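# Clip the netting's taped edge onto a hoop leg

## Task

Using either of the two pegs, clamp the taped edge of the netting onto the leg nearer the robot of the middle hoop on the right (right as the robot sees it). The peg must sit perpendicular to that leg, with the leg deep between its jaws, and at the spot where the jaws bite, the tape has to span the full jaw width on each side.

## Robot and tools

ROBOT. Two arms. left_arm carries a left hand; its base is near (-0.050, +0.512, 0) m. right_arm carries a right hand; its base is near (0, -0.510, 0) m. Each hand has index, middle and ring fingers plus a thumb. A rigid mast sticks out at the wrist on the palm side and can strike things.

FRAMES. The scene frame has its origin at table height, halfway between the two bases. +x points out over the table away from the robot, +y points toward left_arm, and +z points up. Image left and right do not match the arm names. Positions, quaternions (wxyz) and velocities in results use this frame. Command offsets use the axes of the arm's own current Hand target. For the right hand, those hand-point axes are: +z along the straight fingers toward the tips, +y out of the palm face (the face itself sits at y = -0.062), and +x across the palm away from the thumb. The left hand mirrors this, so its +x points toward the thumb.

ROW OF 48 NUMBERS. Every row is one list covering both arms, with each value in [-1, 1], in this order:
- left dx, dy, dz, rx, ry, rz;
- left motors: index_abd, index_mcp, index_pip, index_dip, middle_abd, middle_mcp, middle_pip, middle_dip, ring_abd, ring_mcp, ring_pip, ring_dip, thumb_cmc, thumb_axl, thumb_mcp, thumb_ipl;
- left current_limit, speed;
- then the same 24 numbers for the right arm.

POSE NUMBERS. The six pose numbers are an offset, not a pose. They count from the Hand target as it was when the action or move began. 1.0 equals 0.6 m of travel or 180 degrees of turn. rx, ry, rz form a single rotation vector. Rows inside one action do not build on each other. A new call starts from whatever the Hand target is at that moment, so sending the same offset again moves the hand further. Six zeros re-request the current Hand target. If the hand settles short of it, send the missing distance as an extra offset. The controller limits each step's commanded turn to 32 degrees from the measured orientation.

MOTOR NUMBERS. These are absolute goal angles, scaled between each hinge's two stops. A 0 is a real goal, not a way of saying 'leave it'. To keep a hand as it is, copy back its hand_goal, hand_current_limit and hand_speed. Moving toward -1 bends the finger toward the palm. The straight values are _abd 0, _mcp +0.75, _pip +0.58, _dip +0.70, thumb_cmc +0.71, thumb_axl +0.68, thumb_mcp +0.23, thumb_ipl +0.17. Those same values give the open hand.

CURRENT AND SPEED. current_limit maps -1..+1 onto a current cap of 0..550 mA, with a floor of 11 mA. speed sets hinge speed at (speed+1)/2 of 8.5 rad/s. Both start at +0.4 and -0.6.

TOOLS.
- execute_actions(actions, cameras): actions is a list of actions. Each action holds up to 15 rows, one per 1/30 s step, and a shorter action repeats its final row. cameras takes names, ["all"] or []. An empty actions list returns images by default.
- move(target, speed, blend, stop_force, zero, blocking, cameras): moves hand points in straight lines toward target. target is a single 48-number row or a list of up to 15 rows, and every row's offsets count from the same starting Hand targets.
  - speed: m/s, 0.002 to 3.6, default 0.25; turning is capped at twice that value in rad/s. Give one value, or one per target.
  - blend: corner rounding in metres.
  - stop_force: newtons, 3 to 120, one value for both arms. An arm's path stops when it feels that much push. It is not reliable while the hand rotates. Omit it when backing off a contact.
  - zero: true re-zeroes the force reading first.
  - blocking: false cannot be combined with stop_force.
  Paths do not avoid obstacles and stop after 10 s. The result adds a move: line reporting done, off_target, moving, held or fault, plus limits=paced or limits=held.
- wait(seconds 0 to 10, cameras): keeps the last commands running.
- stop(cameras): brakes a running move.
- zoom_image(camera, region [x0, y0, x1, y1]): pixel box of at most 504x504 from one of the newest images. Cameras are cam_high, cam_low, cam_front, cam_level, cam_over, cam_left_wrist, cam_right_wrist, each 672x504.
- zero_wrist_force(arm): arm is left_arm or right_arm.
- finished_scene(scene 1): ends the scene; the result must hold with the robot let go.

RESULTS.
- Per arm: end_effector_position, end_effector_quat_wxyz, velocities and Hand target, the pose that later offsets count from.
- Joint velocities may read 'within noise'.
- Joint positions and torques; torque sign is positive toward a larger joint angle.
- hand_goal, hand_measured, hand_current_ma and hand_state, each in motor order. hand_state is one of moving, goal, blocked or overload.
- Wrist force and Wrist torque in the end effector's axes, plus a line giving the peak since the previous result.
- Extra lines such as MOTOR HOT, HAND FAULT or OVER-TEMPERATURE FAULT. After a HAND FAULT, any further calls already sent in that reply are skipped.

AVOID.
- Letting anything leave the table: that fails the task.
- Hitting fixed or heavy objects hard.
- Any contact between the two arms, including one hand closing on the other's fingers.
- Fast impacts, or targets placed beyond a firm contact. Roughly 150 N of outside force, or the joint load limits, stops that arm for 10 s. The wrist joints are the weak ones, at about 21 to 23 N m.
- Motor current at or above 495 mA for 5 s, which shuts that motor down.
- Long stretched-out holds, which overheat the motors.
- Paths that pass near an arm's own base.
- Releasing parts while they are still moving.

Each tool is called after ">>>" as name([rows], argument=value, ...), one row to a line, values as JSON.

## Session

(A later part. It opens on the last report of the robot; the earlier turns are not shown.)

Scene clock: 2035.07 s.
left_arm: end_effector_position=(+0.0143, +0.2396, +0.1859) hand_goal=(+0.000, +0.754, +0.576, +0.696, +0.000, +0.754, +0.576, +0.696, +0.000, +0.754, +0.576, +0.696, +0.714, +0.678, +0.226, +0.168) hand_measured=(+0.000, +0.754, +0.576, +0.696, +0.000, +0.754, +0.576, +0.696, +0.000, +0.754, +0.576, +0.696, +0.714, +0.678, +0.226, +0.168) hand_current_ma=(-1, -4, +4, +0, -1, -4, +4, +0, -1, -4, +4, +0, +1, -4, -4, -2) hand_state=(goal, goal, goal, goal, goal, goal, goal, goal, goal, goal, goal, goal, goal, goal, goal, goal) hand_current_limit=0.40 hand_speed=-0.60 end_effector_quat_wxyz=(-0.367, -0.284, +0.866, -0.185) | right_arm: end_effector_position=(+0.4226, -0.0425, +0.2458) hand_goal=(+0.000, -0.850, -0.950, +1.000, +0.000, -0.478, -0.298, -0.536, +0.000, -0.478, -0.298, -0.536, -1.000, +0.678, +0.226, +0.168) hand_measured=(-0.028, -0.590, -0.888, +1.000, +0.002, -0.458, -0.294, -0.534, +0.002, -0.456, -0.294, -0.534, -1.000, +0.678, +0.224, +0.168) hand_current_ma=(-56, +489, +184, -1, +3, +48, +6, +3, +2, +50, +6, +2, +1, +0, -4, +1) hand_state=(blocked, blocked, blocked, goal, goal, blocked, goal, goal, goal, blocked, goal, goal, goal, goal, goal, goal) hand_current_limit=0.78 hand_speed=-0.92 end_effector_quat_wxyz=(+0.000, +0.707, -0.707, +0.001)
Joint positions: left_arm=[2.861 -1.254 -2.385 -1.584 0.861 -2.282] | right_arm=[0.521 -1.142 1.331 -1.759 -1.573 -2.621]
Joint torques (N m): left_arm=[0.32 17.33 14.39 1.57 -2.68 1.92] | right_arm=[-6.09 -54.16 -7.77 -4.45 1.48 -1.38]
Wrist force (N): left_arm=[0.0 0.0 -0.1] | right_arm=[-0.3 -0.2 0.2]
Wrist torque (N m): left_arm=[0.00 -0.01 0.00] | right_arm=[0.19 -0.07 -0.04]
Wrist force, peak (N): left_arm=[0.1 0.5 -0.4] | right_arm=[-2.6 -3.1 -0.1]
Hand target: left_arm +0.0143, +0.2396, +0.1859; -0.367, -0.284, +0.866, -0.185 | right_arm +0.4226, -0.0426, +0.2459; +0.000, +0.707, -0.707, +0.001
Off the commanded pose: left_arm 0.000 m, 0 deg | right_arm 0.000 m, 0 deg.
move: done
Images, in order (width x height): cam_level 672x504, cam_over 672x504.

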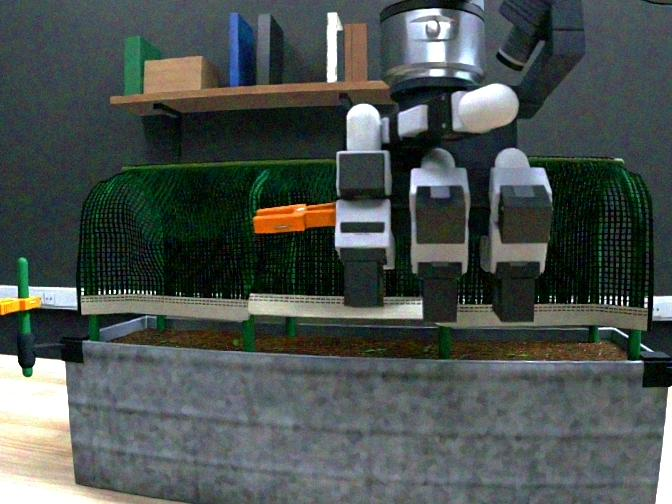

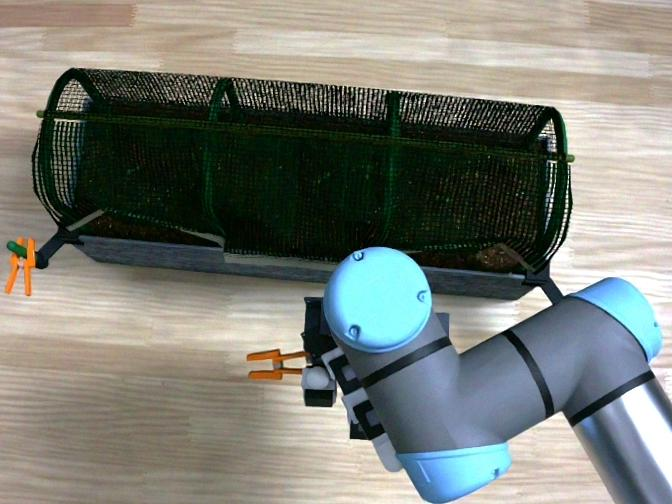

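>>> move([
  [0,0,0,0,0,0,0,0.754,0.576,0.696,0,0.754,0.576,0.696,0,0.754,0.576,0.696,0.714,0.678,0.226,0.168,0.4,-0.6,0,0,0,0,0,-0.5,0,-0.85,-0.95,1,0,-0.479,-0.299,-0.536,0,-0.479,-0.299,-0.536,-1,0.678,0.226,0.168,0.78,-0.92],
], speed=0.25, cameras=["cam_over","cam_level","cam_front"])

>>> zoom_image(camera="cam_level", region=[320, 170, 420, 270])

>>> zoom_image(camera="cam_over", region=[290, 370, 390, 470])

Scene clock: 2101.13 s.
left_arm: end_effector_position=(+0.0143, +0.2396, +0.1859) hand_goal=(+0.000, +0.754, +0.576, +0.696, +0.000, +0.754, +0.576, +0.696, +0.000, +0.754, +0.576, +0.696, +0.714, +0.678, +0.226, +0.168) hand_measured=(+0.000, +0.754, +0.576, +0.696, +0.000, +0.754, +0.576, +0.696, +0.000, +0.754, +0.576, +0.696, +0.714, +0.678, +0.226, +0.168) hand_current_ma=(-1, -4, +4, +0, -1, -4, +4, +0, -1, -4, +4, +0, +1, -4, -4, -2) hand_state=(goal, goal, goal, goal, goal, goal, goal, goal, goal, goal, goal, goal, goal, goal, goal, goal) hand_current_limit=0.40 hand_speed=-0.60 end_effector_quat_wxyz=(-0.367, -0.284, +0.866, -0.185) | right_arm: end_effector_position=(+0.4225, -0.0426, +0.2460) hand_goal=(+0.000, -0.850, -0.950, +1.000, +0.000, -0.478, -0.298, -0.536, +0.000, -0.478, -0.298, -0.536, -1.000, +0.678, +0.226, +0.168) hand_measured=(-0.028, -0.590, -0.888, +1.000, +0.002, -0.458, -0.294, -0.534, +0.002, -0.456, -0.294, -0.534, -1.000, +0.678, +0.224, +0.168) hand_current_ma=(-56, +490, +184, -1, +3, +48, +6, +3, +2, +50, +6, +2, +1, +0, -4, +1) hand_state=(blocked, blocked, blocked, goal, goal, blocked, goal, goal, goal, blocked, goal, goal, goal, goal, goal, goal) hand_current_limit=0.78 hand_speed=-0.92 end_effector_quat_wxyz=(+0.001, +1.000, +0.000, +0.001)
Joint positions: left_arm=[2.861 -1.254 -2.385 -1.584 0.861 -2.282] | right_arm=[0.704 -1.056 1.202 -1.717 -1.573 -4.009]
Joint torques (N m): left_arm=[0.83 17.72 13.39 1.78 -2.75 1.76] | right_arm=[-7.08 -28.25 -33.57 -1.71 1.12 -1.52]
Wrist force (N): left_arm=[0.0 0.0 -0.2] | right_arm=[-0.4 -0.3 -0.1]
Wrist torque (N m): left_arm=[0.01 -0.01 0.00] | right_arm=[0.22 -0.05 -0.07]
Wrist force, peak (N): left_arm=[-0.2 0.4 -0.4] | right_arm=[-0.6 -0.6 0.0]
Hand target: left_arm +0.0143, +0.2396, +0.1859; -0.367, -0.284, +0.866, -0.185 | right_arm +0.4226, -0.0426, +0.2459; +0.001, +1.000, +0.000, +0.000
Off the commanded pose: left_arm 0.000 m, 0 deg | right_arm 0.000 m, 0 deg.
move: done
Images, in order (width x height): cam_front 672x504, cam_level 672x504, cam_over 672x504.

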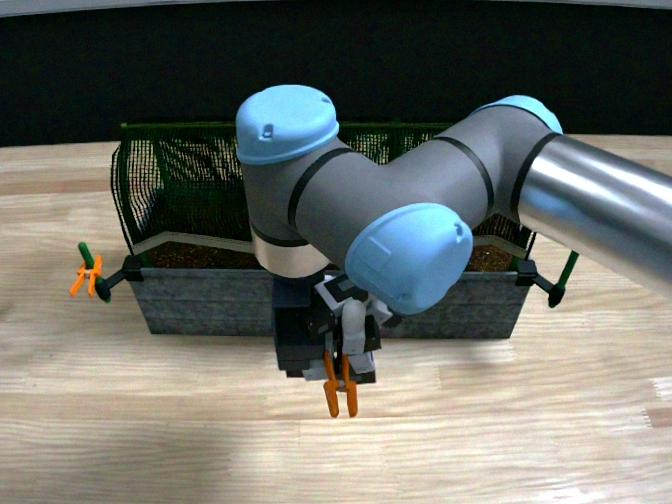

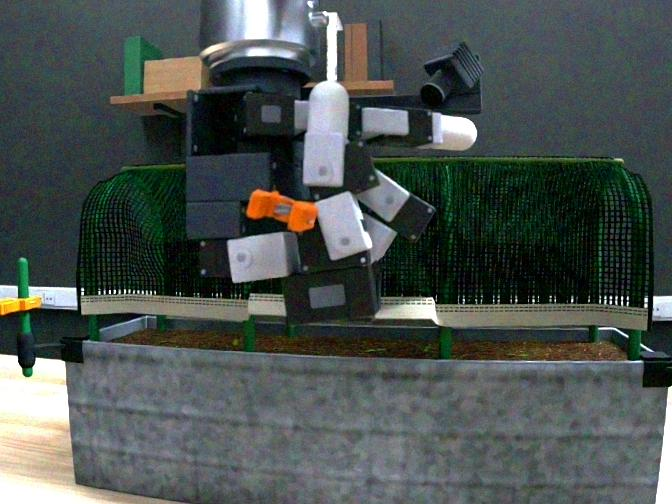

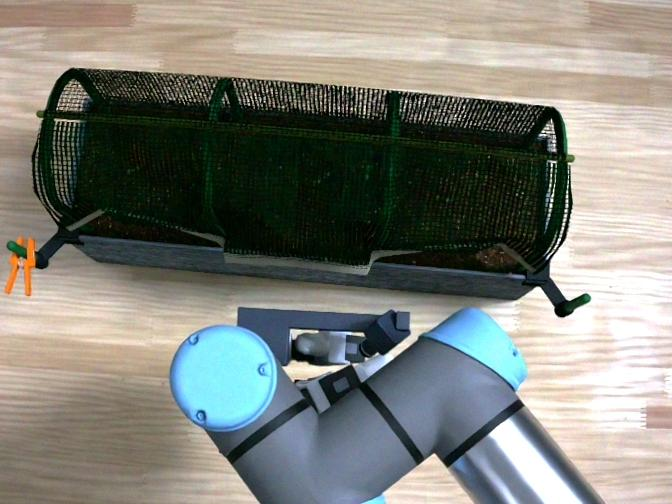

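Scaled by 5.040 from the camera's 672x504 image, which has a finer 960x720 frame.

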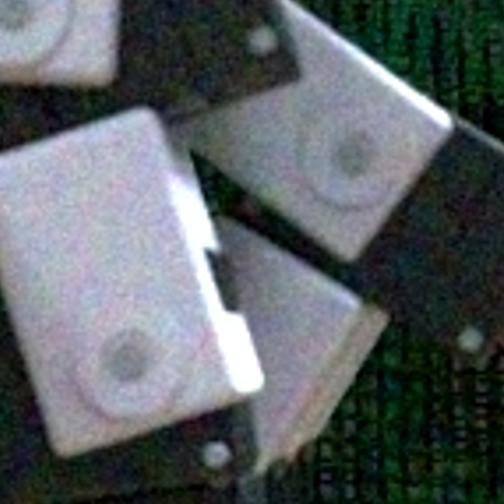

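Scaled by 5.040 from the camera's 672x504 image, which has a finer 960x720 frame.

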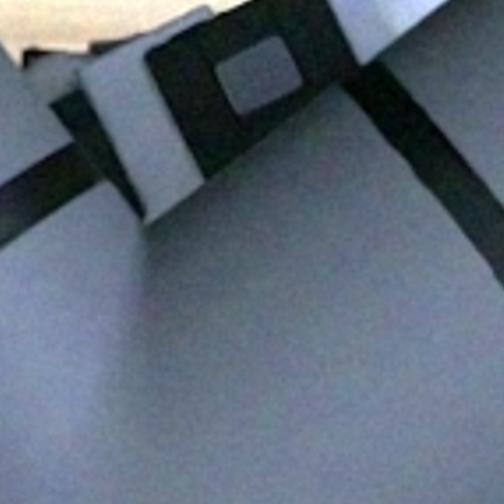

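>>> zoom_image(camera="cam_level", region=[220, 160, 320, 260])

>>> zoom_image(camera="cam_level", region=[170, 70, 400, 330])

>>> zoom_image(camera="cam_front", region=[280, 330, 400, 430])

Scaled by 5.040 from the camera's 672x504 image, which has a finer 960x720 frame.

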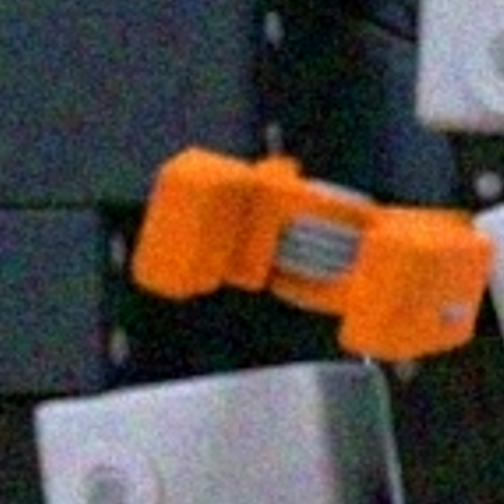

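Scaled by 1.938 from the camera's 672x504 image, which has a finer 960x720 frame.

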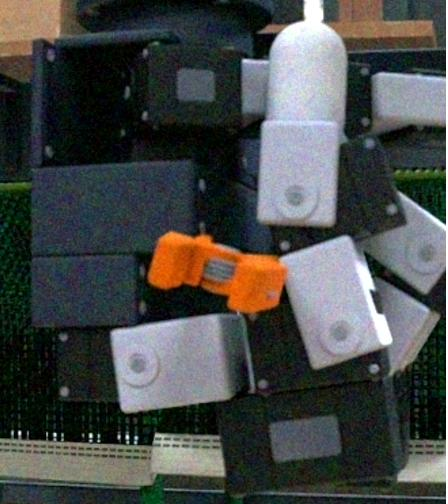

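Scaled by 4.200 from the camera's 672x504 image, which has a finer 960x720 frame.

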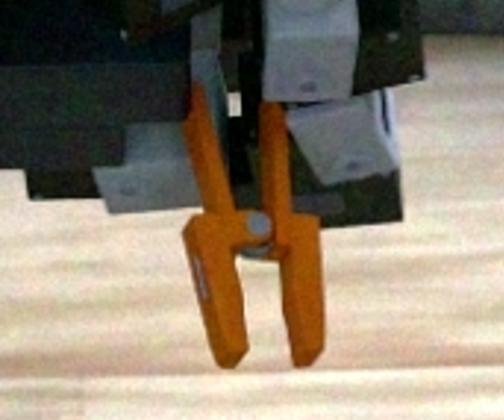

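>>> zoom_image(camera="cam_over", region=[330, 220, 430, 300])

>>> zoom_image(camera="cam_level", region=[400, 270, 490, 370])

>>> zoom_image(camera="cam_front", region=[360, 230, 440, 290])

Scaled by 5.040 from the camera's 672x504 image, which has a finer 960x720 frame.

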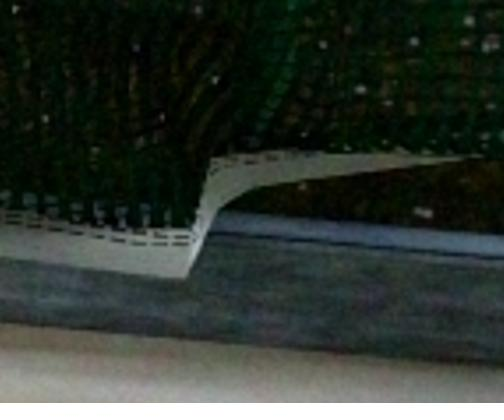

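Scaled by 5.040 from the camera's 672x504 image, which has a finer 960x720 frame.

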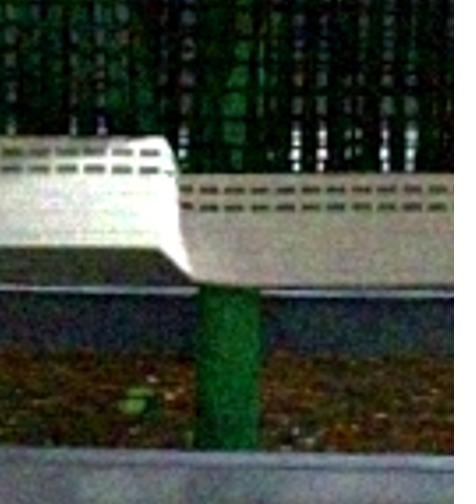

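Scaled by 6.300 from the camera's 672x504 image, which has a finer 960x720 frame.

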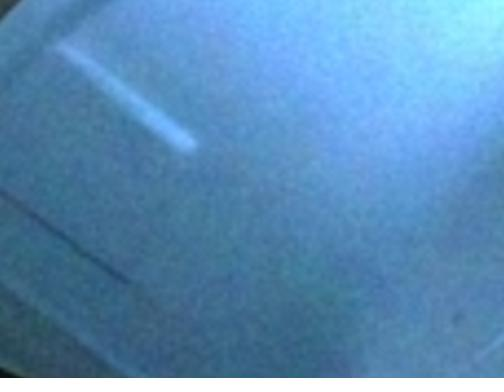

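>>> move([
  [0,0,0,0,0,0,0,0.754,0.576,0.696,0,0.754,0.576,0.696,0,0.754,0.576,0.696,0.714,0.678,0.226,0.168,0.4,-0.6,0,0,0,0,0,0.5,0,-0.85,-0.95,1,0,-0.479,-0.299,-0.536,0,-0.479,-0.299,-0.536,-1,0.678,0.226,0.168,0.78,-0.92],
], speed=0.35)

>>> move([
  [0,0,0,0,0,0,0,0.754,0.576,0.696,0,0.754,0.576,0.696,0,0.754,0.576,0.696,0.714,0.678,0.226,0.168,0.4,-0.6,-0.05,-0.058,0,0,0,0.55,0,-0.85,-0.95,1,0,-0.479,-0.299,-0.536,0,-0.479,-0.299,-0.536,-1,0.678,0.226,0.168,0.78,-0.92],
], speed=0.35)

>>> move([
  [0,0,0,0,0,0,0,0.754,0.576,0.696,0,0.754,0.576,0.696,0,0.754,0.576,0.696,0.714,0.678,0.226,0.168,0.4,-0.6,0,0,0.05,-0.078,-0.0233,0,0,-0.85,-0.95,1,0,-0.479,-0.299,-0.536,0,-0.479,-0.299,-0.536,-1,0.678,0.226,0.168,0.78,-0.92],
], speed=0.2, cameras=["cam_over","cam_level","cam_low","cam_front","cam_high"])

>>> zoom_image(camera="cam_over", region=[330, 230, 450, 350])

>>> zoom_image(camera="cam_low", region=[250, 60, 370, 180])

Scene clock: 2238.77 s.
left_arm: end_effector_position=(+0.0143, +0.2396, +0.1859) hand_goal=(+0.000, +0.754, +0.576, +0.696, +0.000, +0.754, +0.576, +0.696, +0.000, +0.754, +0.576, +0.696, +0.714, +0.678, +0.226, +0.168) hand_measured=(+0.000, +0.754, +0.576, +0.696, +0.000, +0.754, +0.576, +0.696, +0.000, +0.754, +0.576, +0.696, +0.714, +0.678, +0.226, +0.168) hand_current_ma=(-1, -4, +4, +0, -1, -4, +4, +0, -1, -4, +4, +0, +1, -4, -4, -2) hand_state=(goal, goal, goal, goal, goal, goal, goal, goal, goal, goal, goal, goal, goal, goal, goal, goal) hand_current_limit=0.40 hand_speed=-0.60 end_effector_quat_wxyz=(-0.367, -0.284, +0.866, -0.185) | right_arm: end_effector_position=(+0.4226, -0.0427, +0.2459) hand_goal=(+0.000, -0.850, -0.950, +1.000, +0.000, -0.478, -0.298, -0.536, +0.000, -0.478, -0.298, -0.536, -1.000, +0.678, +0.226, +0.168) hand_measured=(-0.028, -0.590, -0.888, +1.000, +0.002, -0.458, -0.294, -0.534, +0.002, -0.458, -0.294, -0.534, -1.000, +0.678, +0.224, +0.168) hand_current_ma=(-56, +489, +182, -1, +3, +48, +6, +3, +2, +48, +6, +2, +0, +0, -4, +1) hand_state=(blocked, blocked, blocked, goal, goal, blocked, goal, goal, goal, blocked, goal, goal, goal, goal, goal, goal) hand_current_limit=0.78 hand_speed=-0.92 end_effector_quat_wxyz=(+0.000, +0.707, -0.707, +0.001)
Joint positions: left_arm=[2.861 -1.254 -2.385 -1.584 0.861 -2.282] | right_arm=[0.521 -1.142 1.331 -1.759 -1.573 -2.622]
Joint torques (N m): left_arm=[-0.79 18.81 14.42 1.71 -2.67 2.13] | right_arm=[11.47 -26.32 -31.54 -0.75 -0.63 1.39]
Wrist force (N): left_arm=[0.0 0.0 -0.4] | right_arm=[-0.5 -0.1 0.0]
Wrist torque (N m): left_arm=[0.01 -0.01 0.00] | right_arm=[0.22 -0.04 -0.22]
Wrist force, peak (N): left_arm=[0.3 0.1 -0.4] | right_arm=[-1.5 -1.9 0.0]
Hand target: left_arm +0.0143, +0.2396, +0.1859; -0.367, -0.284, +0.866, -0.185 | right_arm +0.4226, -0.0426, +0.2459; +0.000, +0.707, -0.707, +0.001
Off the commanded pose: left_arm 0.000 m, 0 deg | right_arm 0.000 m, 0 deg.
move: done

Scene clock: 2241.77 s.
left_arm: end_effector_position=(+0.0143, +0.2396, +0.1859) hand_goal=(+0.000, +0.754, +0.576, +0.696, +0.000, +0.754, +0.576, +0.696, +0.000, +0.754, +0.576, +0.696, +0.714, +0.678, +0.226, +0.168) hand_measured=(+0.000, +0.754, +0.576, +0.696, +0.000, +0.754, +0.576, +0.696, +0.000, +0.754, +0.576, +0.696, +0.714, +0.678, +0.226, +0.168) hand_current_ma=(-1, -4, +4, +0, -1, -4, +4, +0, -1, -4, +4, +0, +1, -4, -4, -2) hand_state=(goal, goal, goal, goal, goal, goal, goal, goal, goal, goal, goal, goal, goal, goal, goal, goal) hand_current_limit=0.40 hand_speed=-0.60 end_effector_quat_wxyz=(-0.367, -0.284, +0.866, -0.185) | right_arm: end_effector_position=(+0.4573, -0.0125, +0.2459) hand_goal=(+0.000, -0.850, -0.950, +1.000, +0.000, -0.478, -0.298, -0.536, +0.000, -0.478, -0.298, -0.536, -1.000, +0.678, +0.226, +0.168) hand_measured=(-0.028, -0.590, -0.888, +1.000, +0.002, -0.458, -0.294, -0.534, +0.002, -0.458, -0.294, -0.534, -1.000, +0.678, +0.224, +0.168) hand_current_ma=(-56, +490, +182, -1, +3, +48, +6, +3, +2, +48, +6, +2, +0, +0, -4, +1) hand_state=(blocked, blocked, blocked, goal, goal, blocked, goal, goal, goal, blocked, goal, goal, goal, goal, goal, goal) hand_current_limit=0.78 hand_speed=-0.92 end_effector_quat_wxyz=(+0.001, +0.078, +0.997, -0.001) end_effector_velocity=(+0.001, +0.000, +0.000) end_effector_angular_velocity=(+0.000, -0.001, -0.005)
Joint positions: left_arm=[2.861 -1.254 -2.385 -1.584 0.861 -2.282] | right_arm=[0.553 -1.336 1.594 -1.829 -1.573 -0.861]
Joint velocities: left_arm=[within noise] | right_arm=[0 0.001 -0.001 -0.001 0 0.005]
Joint torques (N m): left_arm=[-0.87 18.51 12.51 1.96 -2.62 1.81] | right_arm=[-7.97 -20.2 -31.83 -2.27 -0.42 1.12]
Wrist force (N): left_arm=[0.1 0.0 -0.2] | right_arm=[-0.5 0.1 0.0]
Wrist torque (N m): left_arm=[0.01 -0.02 0.01] | right_arm=[0.25 -0.06 -0.21]
Wrist force, peak (N): left_arm=[-0.1 -0.3 -0.3] | right_arm=[-0.7 -0.8 -0.1]
Hand target: left_arm +0.0143, +0.2396, +0.1859; -0.367, -0.284, +0.866, -0.185 | right_arm +0.4574, -0.0126, +0.2459; +0.001, +0.078, +0.997, -0.001
Off the commanded pose: left_arm 0.000 m, 0 deg | right_arm 0.000 m, 0 deg.
move: done

Scene clock: 2242.90 s.
left_arm: end_effector_position=(+0.0143, +0.2396, +0.1859) hand_goal=(+0.000, +0.754, +0.576, +0.696, +0.000, +0.754, +0.576, +0.696, +0.000, +0.754, +0.576, +0.696, +0.714, +0.678, +0.226, +0.168) hand_measured=(+0.000, +0.754, +0.576, +0.696, +0.000, +0.754, +0.576, +0.696, +0.000, +0.754, +0.576, +0.696, +0.714, +0.678, +0.226, +0.168) hand_current_ma=(-1, -4, +4, +0, -1, -4, +4, +0, -1, -4, +4, +0, +1, -4, -4, -2) hand_state=(goal, goal, goal, goal, goal, goal, goal, goal, goal, goal, goal, goal, goal, goal, goal, goal) hand_current_limit=0.40 hand_speed=-0.60 end_effector_quat_wxyz=(-0.367, -0.284, +0.866, -0.185) | right_arm: end_effector_position=(+0.4575, -0.0127, +0.2159) hand_goal=(+0.000, -0.850, -0.950, +1.000, +0.000, -0.478, -0.298, -0.536, +0.000, -0.478, -0.298, -0.536, -1.000, +0.678, +0.226, +0.168) hand_measured=(-0.028, -0.590, -0.888, +1.000, +0.002, -0.458, -0.294, -0.534, +0.002, -0.458, -0.294, -0.534, -1.000, +0.678, +0.224, +0.168) hand_current_ma=(-56, +489, +181, -1, +2, +46, +6, +3, +2, +46, +6, +2, +0, +0, -4, +1) hand_state=(blocked, blocked, blocked, goal, goal, blocked, goal, goal, goal, blocked, goal, goal, goal, goal, goal, goal) hand_current_limit=0.78 hand_speed=-0.92 end_effector_quat_wxyz=(+0.047, +0.078, +0.989, +0.118)
Joint positions: left_arm=[2.861 -1.254 -2.385 -1.584 0.861 -2.282] | right_arm=[0.496 -1.379 1.868 -2.269 -1.424 -0.902]
Joint torques (N m): left_arm=[-0.73 18.49 12.98 1.86 -2.75 2] | right_arm=[10.75 -17.1 -20.01 -5.05 1.16 1.09]
Wrist force (N): left_arm=[0.1 0.0 -0.1] | right_arm=[-0.1 0.0 0.0]
Wrist torque (N m): left_arm=[0.00 -0.02 0.01] | right_arm=[0.16 -0.12 -0.09]
Wrist force, peak (N): left_arm=[-0.2 0.1 -0.5] | right_arm=[2.2 1.6 0.2]
Hand target: left_arm +0.0143, +0.2396, +0.1859; -0.367, -0.284, +0.866, -0.185 | right_arm +0.4574, -0.0126, +0.2159; +0.046, +0.078, +0.989, +0.118
Off the commanded pose: left_arm 0.000 m, 0 deg | right_arm 0.000 m, 0 deg.
move: done
Images, in order (width x height): cam_high 672x504, cam_low 672x504, cam_front 672x504, cam_level 672x504, cam_over 672x504.

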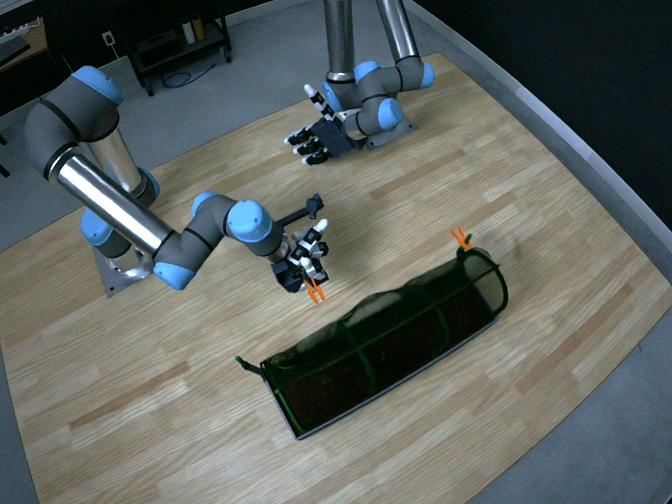

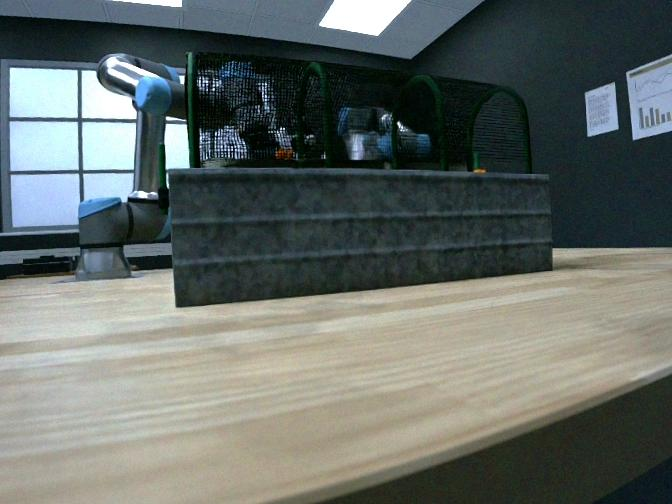

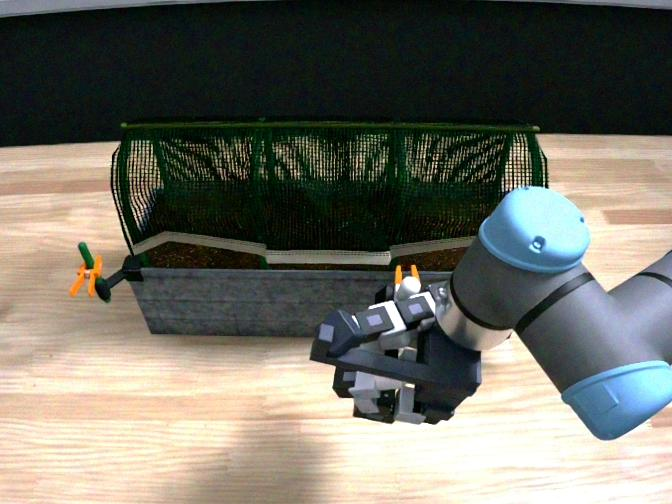

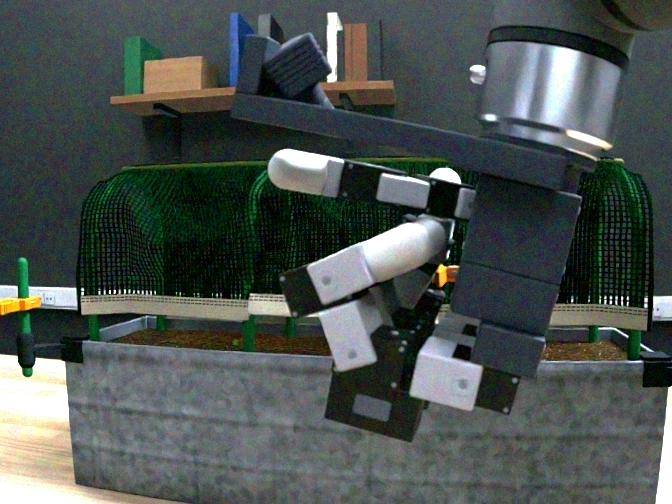

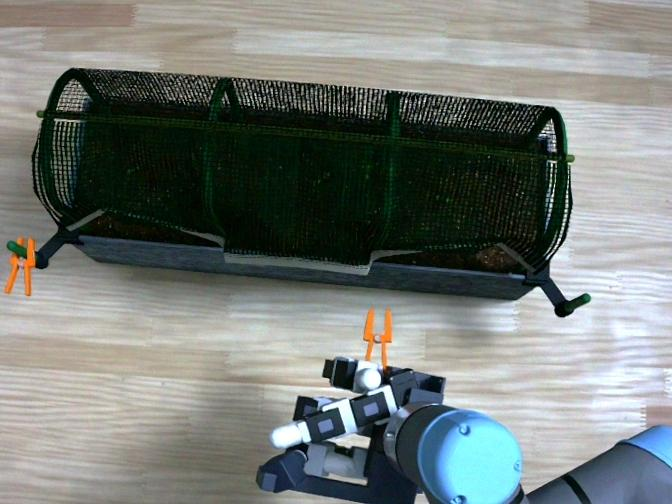

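Scaled by 4.200 from the camera's 672x504 image, which has a finer 960x720 frame.

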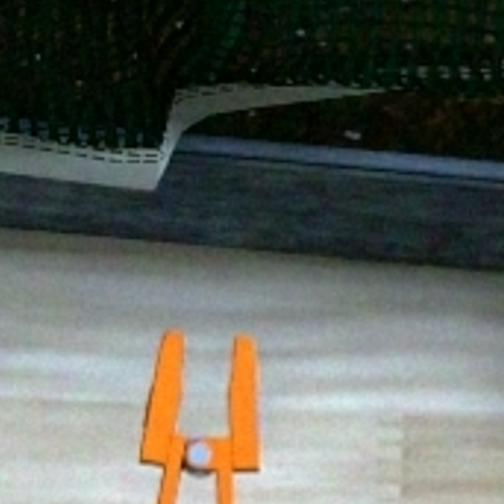

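Scaled by 4.200 from the camera's 672x504 image, which has a finer 960x720 frame.

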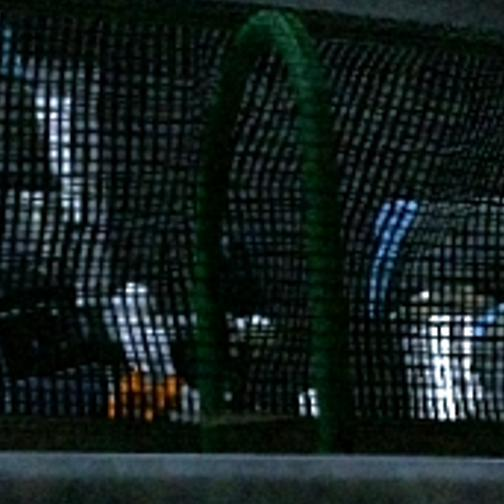

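>>> zoom_image(camera="cam_low", region=[265, 130, 325, 175])

>>> zoom_image(camera="cam_front", region=[360, 235, 450, 310])

>>> zoom_image(camera="cam_level", region=[400, 220, 500, 320])

Scaled by 8.400 from the camera's 672x504 image, which has a finer 960x720 frame.

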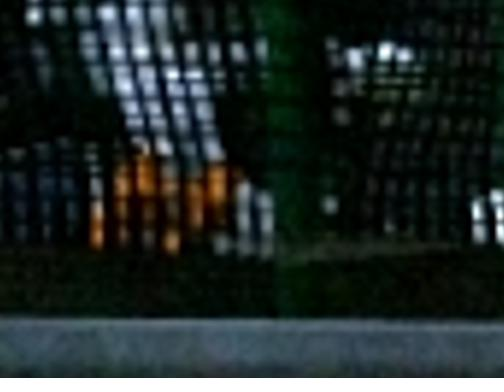

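Scaled by 5.600 from the camera's 672x504 image, which has a finer 960x720 frame.

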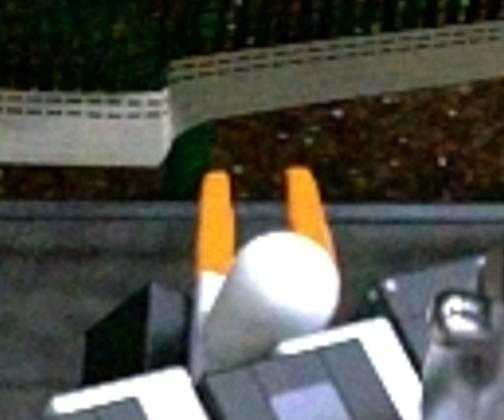

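Scaled by 5.040 from the camera's 672x504 image, which has a finer 960x720 frame.

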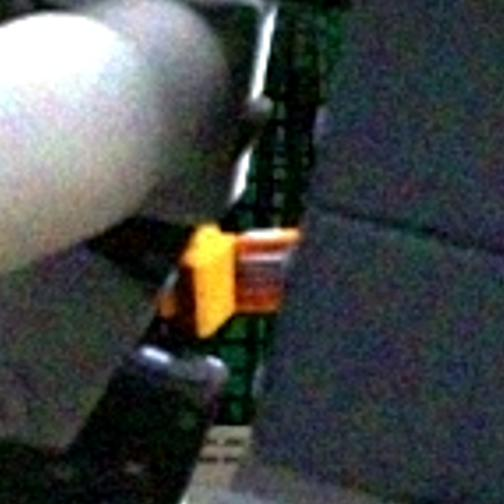

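>>> move([
  [0,0,0,0,0,0,0,0.754,0.576,0.696,0,0.754,0.576,0.696,0,0.754,0.576,0.696,0.714,0.678,0.226,0.168,0.4,-0.6,-0.0617,-0.0021,0.0576,0,0,0,0,-0.85,-0.95,1,0,-0.479,-0.299,-0.536,0,-0.479,-0.299,-0.536,-1,0.678,0.226,0.168,0.78,-0.92],
], speed=0.06, cameras=["cam_over","cam_level","cam_low","cam_front"])

>>> zoom_image(camera="cam_over", region=[335, 230, 425, 320])

>>> zoom_image(camera="cam_level", region=[400, 240, 500, 340])

>>> zoom_image(camera="cam_low", region=[265, 130, 325, 175])

>>> zoom_image(camera="cam_front", region=[360, 225, 450, 300])

Scene clock: 2371.43 s.
left_arm: end_effector_position=(+0.0143, +0.2396, +0.1859) hand_goal=(+0.000, +0.754, +0.576, +0.696, +0.000, +0.754, +0.576, +0.696, +0.000, +0.754, +0.576, +0.696, +0.714, +0.678, +0.226, +0.168) hand_measured=(+0.000, +0.754, +0.576, +0.696, +0.000, +0.754, +0.576, +0.696, +0.000, +0.754, +0.576, +0.696, +0.714, +0.678, +0.226, +0.168) hand_current_ma=(-1, -4, +4, +0, -1, -4, +4, +0, -1, -4, +4, +0, +1, -4, -4, -2) hand_state=(goal, goal, goal, goal, goal, goal, goal, goal, goal, goal, goal, goal, goal, goal, goal, goal) hand_current_limit=0.40 hand_speed=-0.60 end_effector_quat_wxyz=(-0.367, -0.284, +0.866, -0.185) | right_arm: end_effector_position=(+0.4977, -0.0121, +0.1849) hand_goal=(+0.000, -0.850, -0.950, +1.000, +0.000, -0.478, -0.298, -0.536, +0.000, -0.478, -0.298, -0.536, -1.000, +0.678, +0.226, +0.168) hand_measured=(-0.028, -0.590, -0.888, +1.000, +0.002, -0.458, -0.294, -0.534, +0.002, -0.458, -0.294, -0.534, -1.000, +0.678, +0.224, +0.168) hand_current_ma=(-56, +489, +181, -1, +2, +46, +6, +3, +2, +46, +6, +2, +0, +0, -4, +1) hand_state=(blocked, blocked, blocked, goal, goal, blocked, goal, goal, goal, blocked, goal, goal, goal, goal, goal, goal) hand_current_limit=0.78 hand_speed=-0.92 end_effector_quat_wxyz=(+0.047, +0.078, +0.989, +0.118)
Joint positions: left_arm=[2.861 -1.254 -2.385 -1.584 0.861 -2.282] | right_arm=[0.463 -1.275 1.823 -2.323 -1.417 -0.935]
Joint torques (N m): left_arm=[-1.22 19.63 14.05 1.87 -2.81 2] | right_arm=[9.33 -44.64 -7.59 -1.67 1.01 1.13]
Wrist force (N): left_arm=[0.0 0.2 -0.2] | right_arm=[-0.2 -0.1 0.1]
Wrist torque (N m): left_arm=[0.04 -0.02 0.00] | right_arm=[0.15 -0.10 -0.12]
Wrist force, peak (N): left_arm=[-0.1 -0.2 -0.5] | right_arm=[0.7 0.5 -0.7]
Hand target: left_arm +0.0143, +0.2396, +0.1859; -0.367, -0.284, +0.866, -0.185 | right_arm +0.4975, -0.0121, +0.1849; +0.046, +0.078, +0.989, +0.118
Off the commanded pose: left_arm 0.000 m, 0 deg | right_arm 0.000 m, 0 deg.
move: done
Images, in order (width x height): cam_low 672x504, cam_front 672x504, cam_level 672x504, cam_over 672x504.

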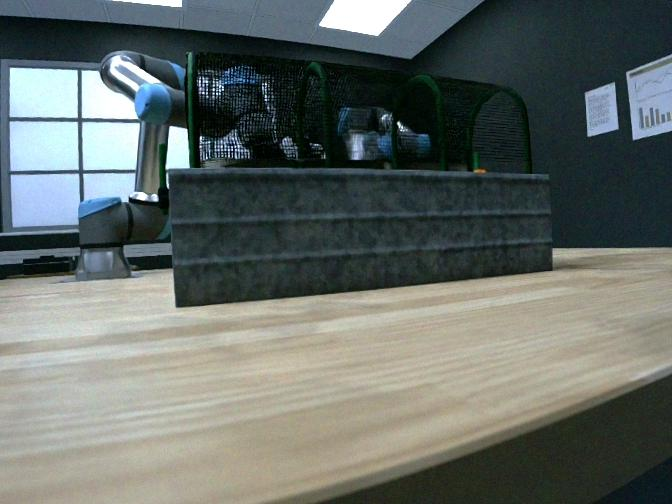

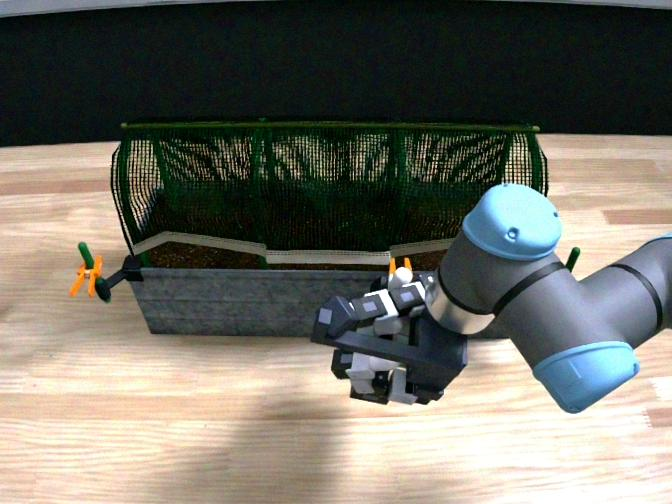

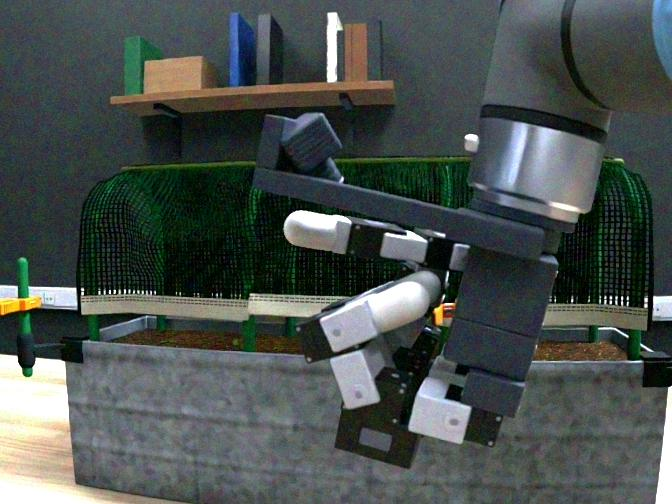

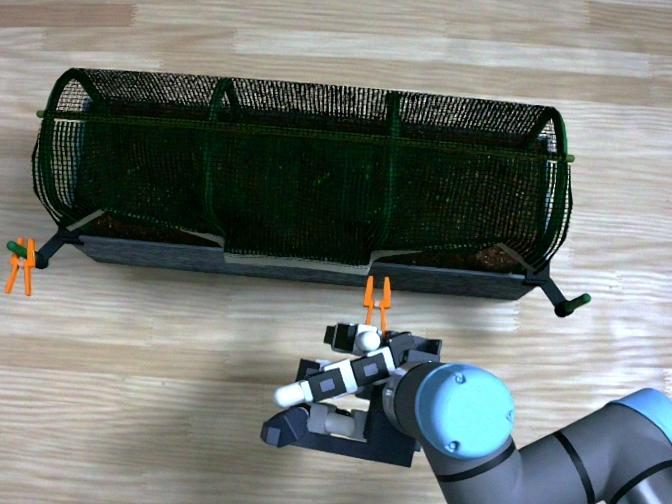

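Scaled by 5.600 from the camera's 672x504 image, which has a finer 960x720 frame.

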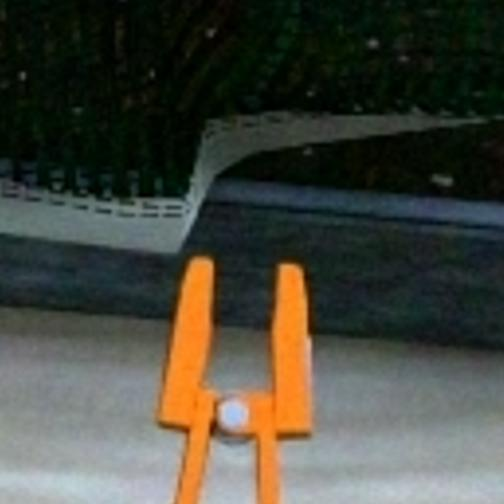

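Scaled by 5.040 from the camera's 672x504 image, which has a finer 960x720 frame.

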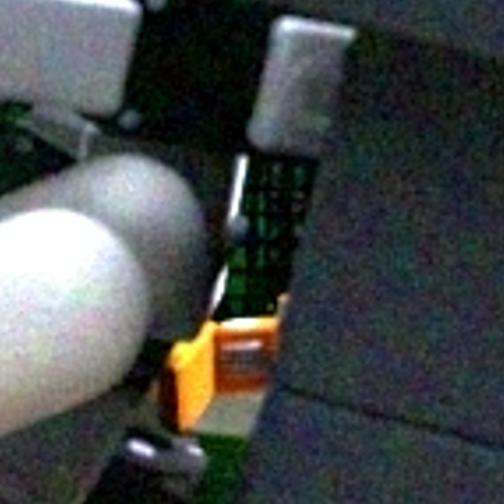

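Scaled by 8.400 from the camera's 672x504 image, which has a finer 960x720 frame.

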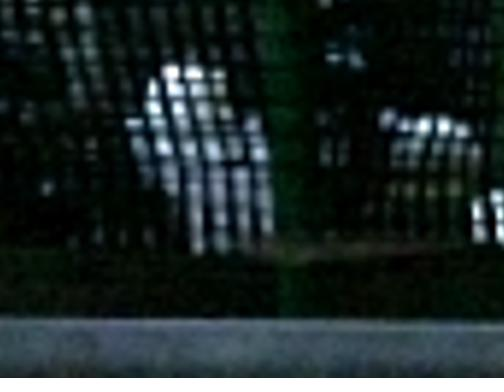

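Scaled by 5.600 from the camera's 672x504 image, which has a finer 960x720 frame.

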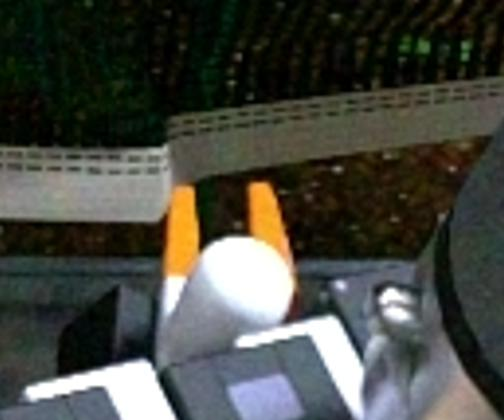

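>>> zoom_image(camera="cam_over", region=[355, 215, 405, 265])

>>> zoom_image(camera="cam_over", region=[340, 80, 440, 280])

>>> zoom_image(camera="cam_front", region=[370, 225, 420, 275])

>>> zoom_image(camera="cam_level", region=[425, 285, 465, 345])

Scaled by 10.080 from the camera's 672x504 image, which has a finer 960x720 frame.

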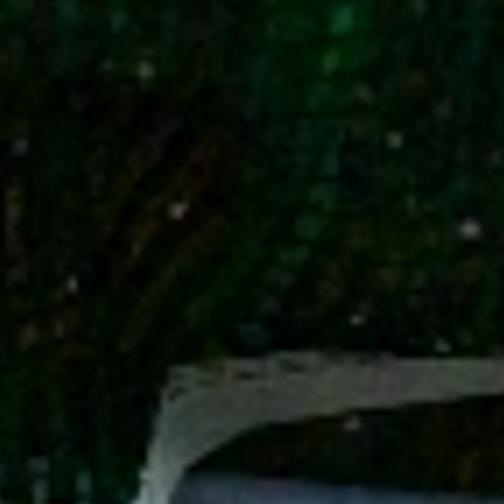

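Scaled by 2.520 from the camera's 672x504 image, which has a finer 960x720 frame.

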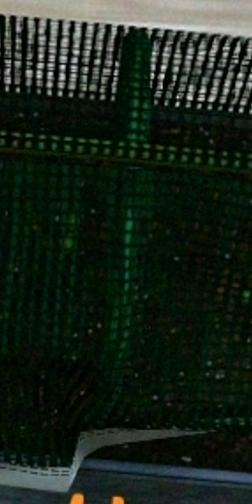

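Scaled by 10.080 from the camera's 672x504 image, which has a finer 960x720 frame.

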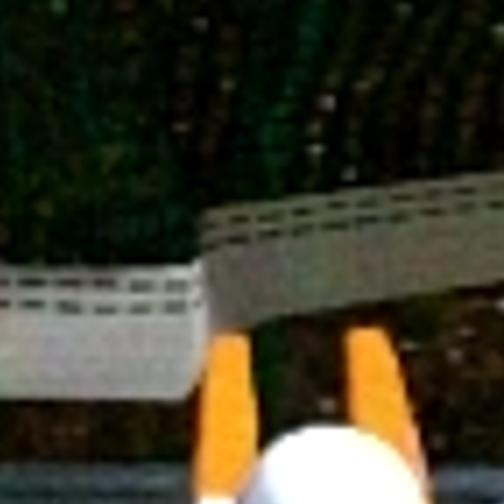

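Scaled by 8.400 from the camera's 672x504 image, which has a finer 960x720 frame.

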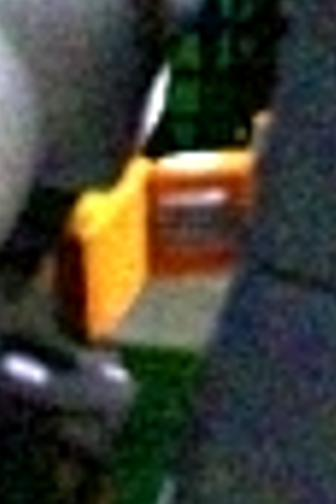

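>>> move([
  [0,0,0,0,0,0,0,0.754,0.576,0.696,0,0.754,0.576,0.696,0,0.754,0.576,0.696,0.714,0.678,0.226,0.168,0.4,-0.6,-0.0348,0.0049,0.0159,0,0,0,0,-0.85,-0.95,1,0,-0.479,-0.299,-0.536,0,-0.479,-0.299,-0.536,-1,0.678,0.226,0.168,0.78,-0.92],
], speed=0.03, stop_force=4, cameras=["cam_over","cam_level","cam_low","cam_front"])

>>> zoom_image(camera="cam_over", region=[345, 230, 415, 300])

>>> zoom_image(camera="cam_level", region=[420, 280, 480, 350])

>>> zoom_image(camera="cam_front", region=[370, 225, 420, 275])

Scene clock: 2480.70 s.
left_arm: end_effector_position=(+0.0143, +0.2396, +0.1859) hand_goal=(+0.000, +0.754, +0.576, +0.696, +0.000, +0.754, +0.576, +0.696, +0.000, +0.754, +0.576, +0.696, +0.714, +0.678, +0.226, +0.168) hand_measured=(+0.000, +0.754, +0.576, +0.696, +0.000, +0.754, +0.576, +0.696, +0.000, +0.754, +0.576, +0.696, +0.714, +0.678, +0.226, +0.168) hand_current_ma=(-1, -4, +4, +0, -1, -4, +4, +0, -1, -4, +4, +0, +1, -4, -4, -2) hand_state=(goal, goal, goal, goal, goal, goal, goal, goal, goal, goal, goal, goal, goal, goal, goal, goal) hand_current_limit=0.40 hand_speed=-0.60 end_effector_quat_wxyz=(-0.367, -0.284, +0.866, -0.185) | right_arm: end_effector_position=(+0.5195, -0.0105, +0.1779) hand_goal=(+0.000, -0.850, -0.950, +1.000, +0.000, -0.478, -0.298, -0.536, +0.000, -0.478, -0.298, -0.536, -1.000, +0.678, +0.226, +0.168) hand_measured=(-0.028, -0.590, -0.888, +1.000, +0.002, -0.458, -0.294, -0.534, +0.002, -0.458, -0.294, -0.534, -1.000, +0.678, +0.224, +0.168) hand_current_ma=(-56, +490, +181, -1, +2, +46, +6, +3, +2, +46, +6, +2, +0, +0, -4, +1) hand_state=(blocked, blocked, blocked, goal, goal, blocked, goal, goal, goal, blocked, goal, goal, goal, goal, goal, goal) hand_current_limit=0.78 hand_speed=-0.92 end_effector_quat_wxyz=(+0.046, +0.078, +0.989, +0.118)
Joint positions: left_arm=[2.861 -1.254 -2.385 -1.584 0.861 -2.282] | right_arm=[0.449 -1.229 1.779 -2.322 -1.414 -0.95]
Joint torques (N m): left_arm=[-0.11 19.69 12.18 1.61 -2.73 2.09] | right_arm=[11.07 -48.42 -6.99 -2.26 -0.58 1.4]
Wrist force (N): left_arm=[0.0 0.0 -0.1] | right_arm=[0.0 -0.3 -0.2]
Wrist torque (N m): left_arm=[0.00 -0.01 0.01] | right_arm=[0.15 -0.12 -0.09]
Wrist force, peak (N): left_arm=[-0.3 0.5 0.0] | right_arm=[-0.5 -0.4 -0.1]
Hand target: left_arm +0.0143, +0.2396, +0.1859; -0.367, -0.284, +0.866, -0.185 | right_arm +0.5195, -0.0105, +0.1779; +0.046, +0.078, +0.989, +0.118
Off the commanded pose: left_arm 0.000 m, 0 deg | right_arm 0.000 m, 0 deg.
move: done
Images, in order (width x height): cam_low 672x504, cam_front 672x504, cam_level 672x504, cam_over 672x504.

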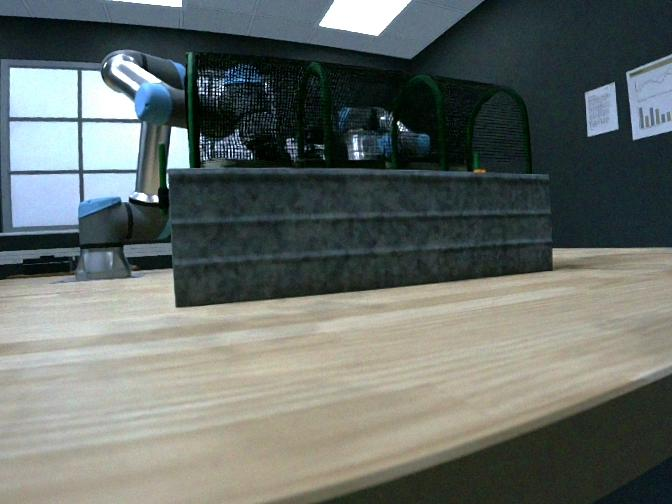

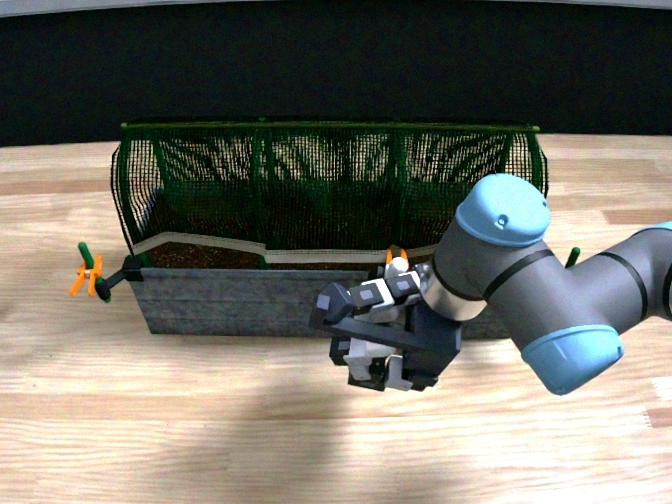

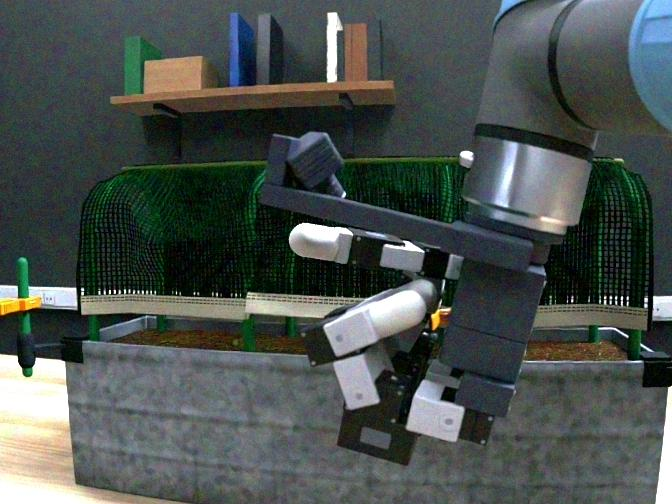

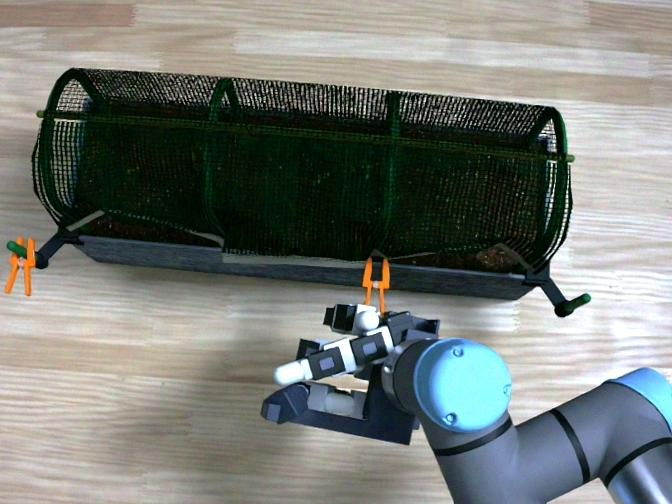

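Scaled by 7.200 from the camera's 672x504 image, which has a finer 960x720 frame.

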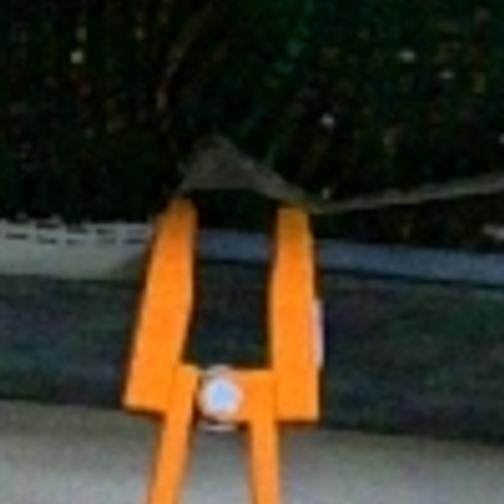

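Scaled by 7.200 from the camera's 672x504 image, which has a finer 960x720 frame.

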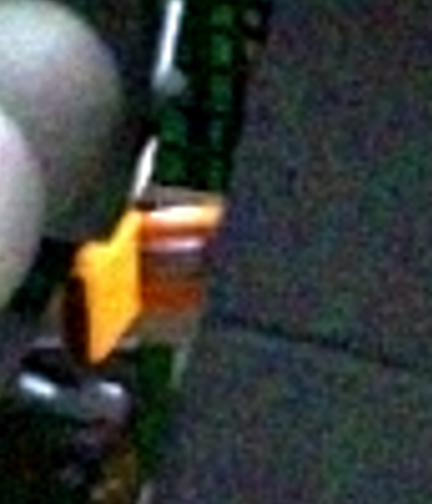

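Scaled by 10.080 from the camera's 672x504 image, which has a finer 960x720 frame.

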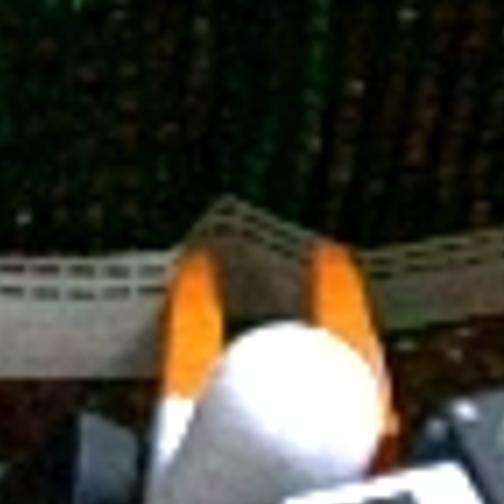

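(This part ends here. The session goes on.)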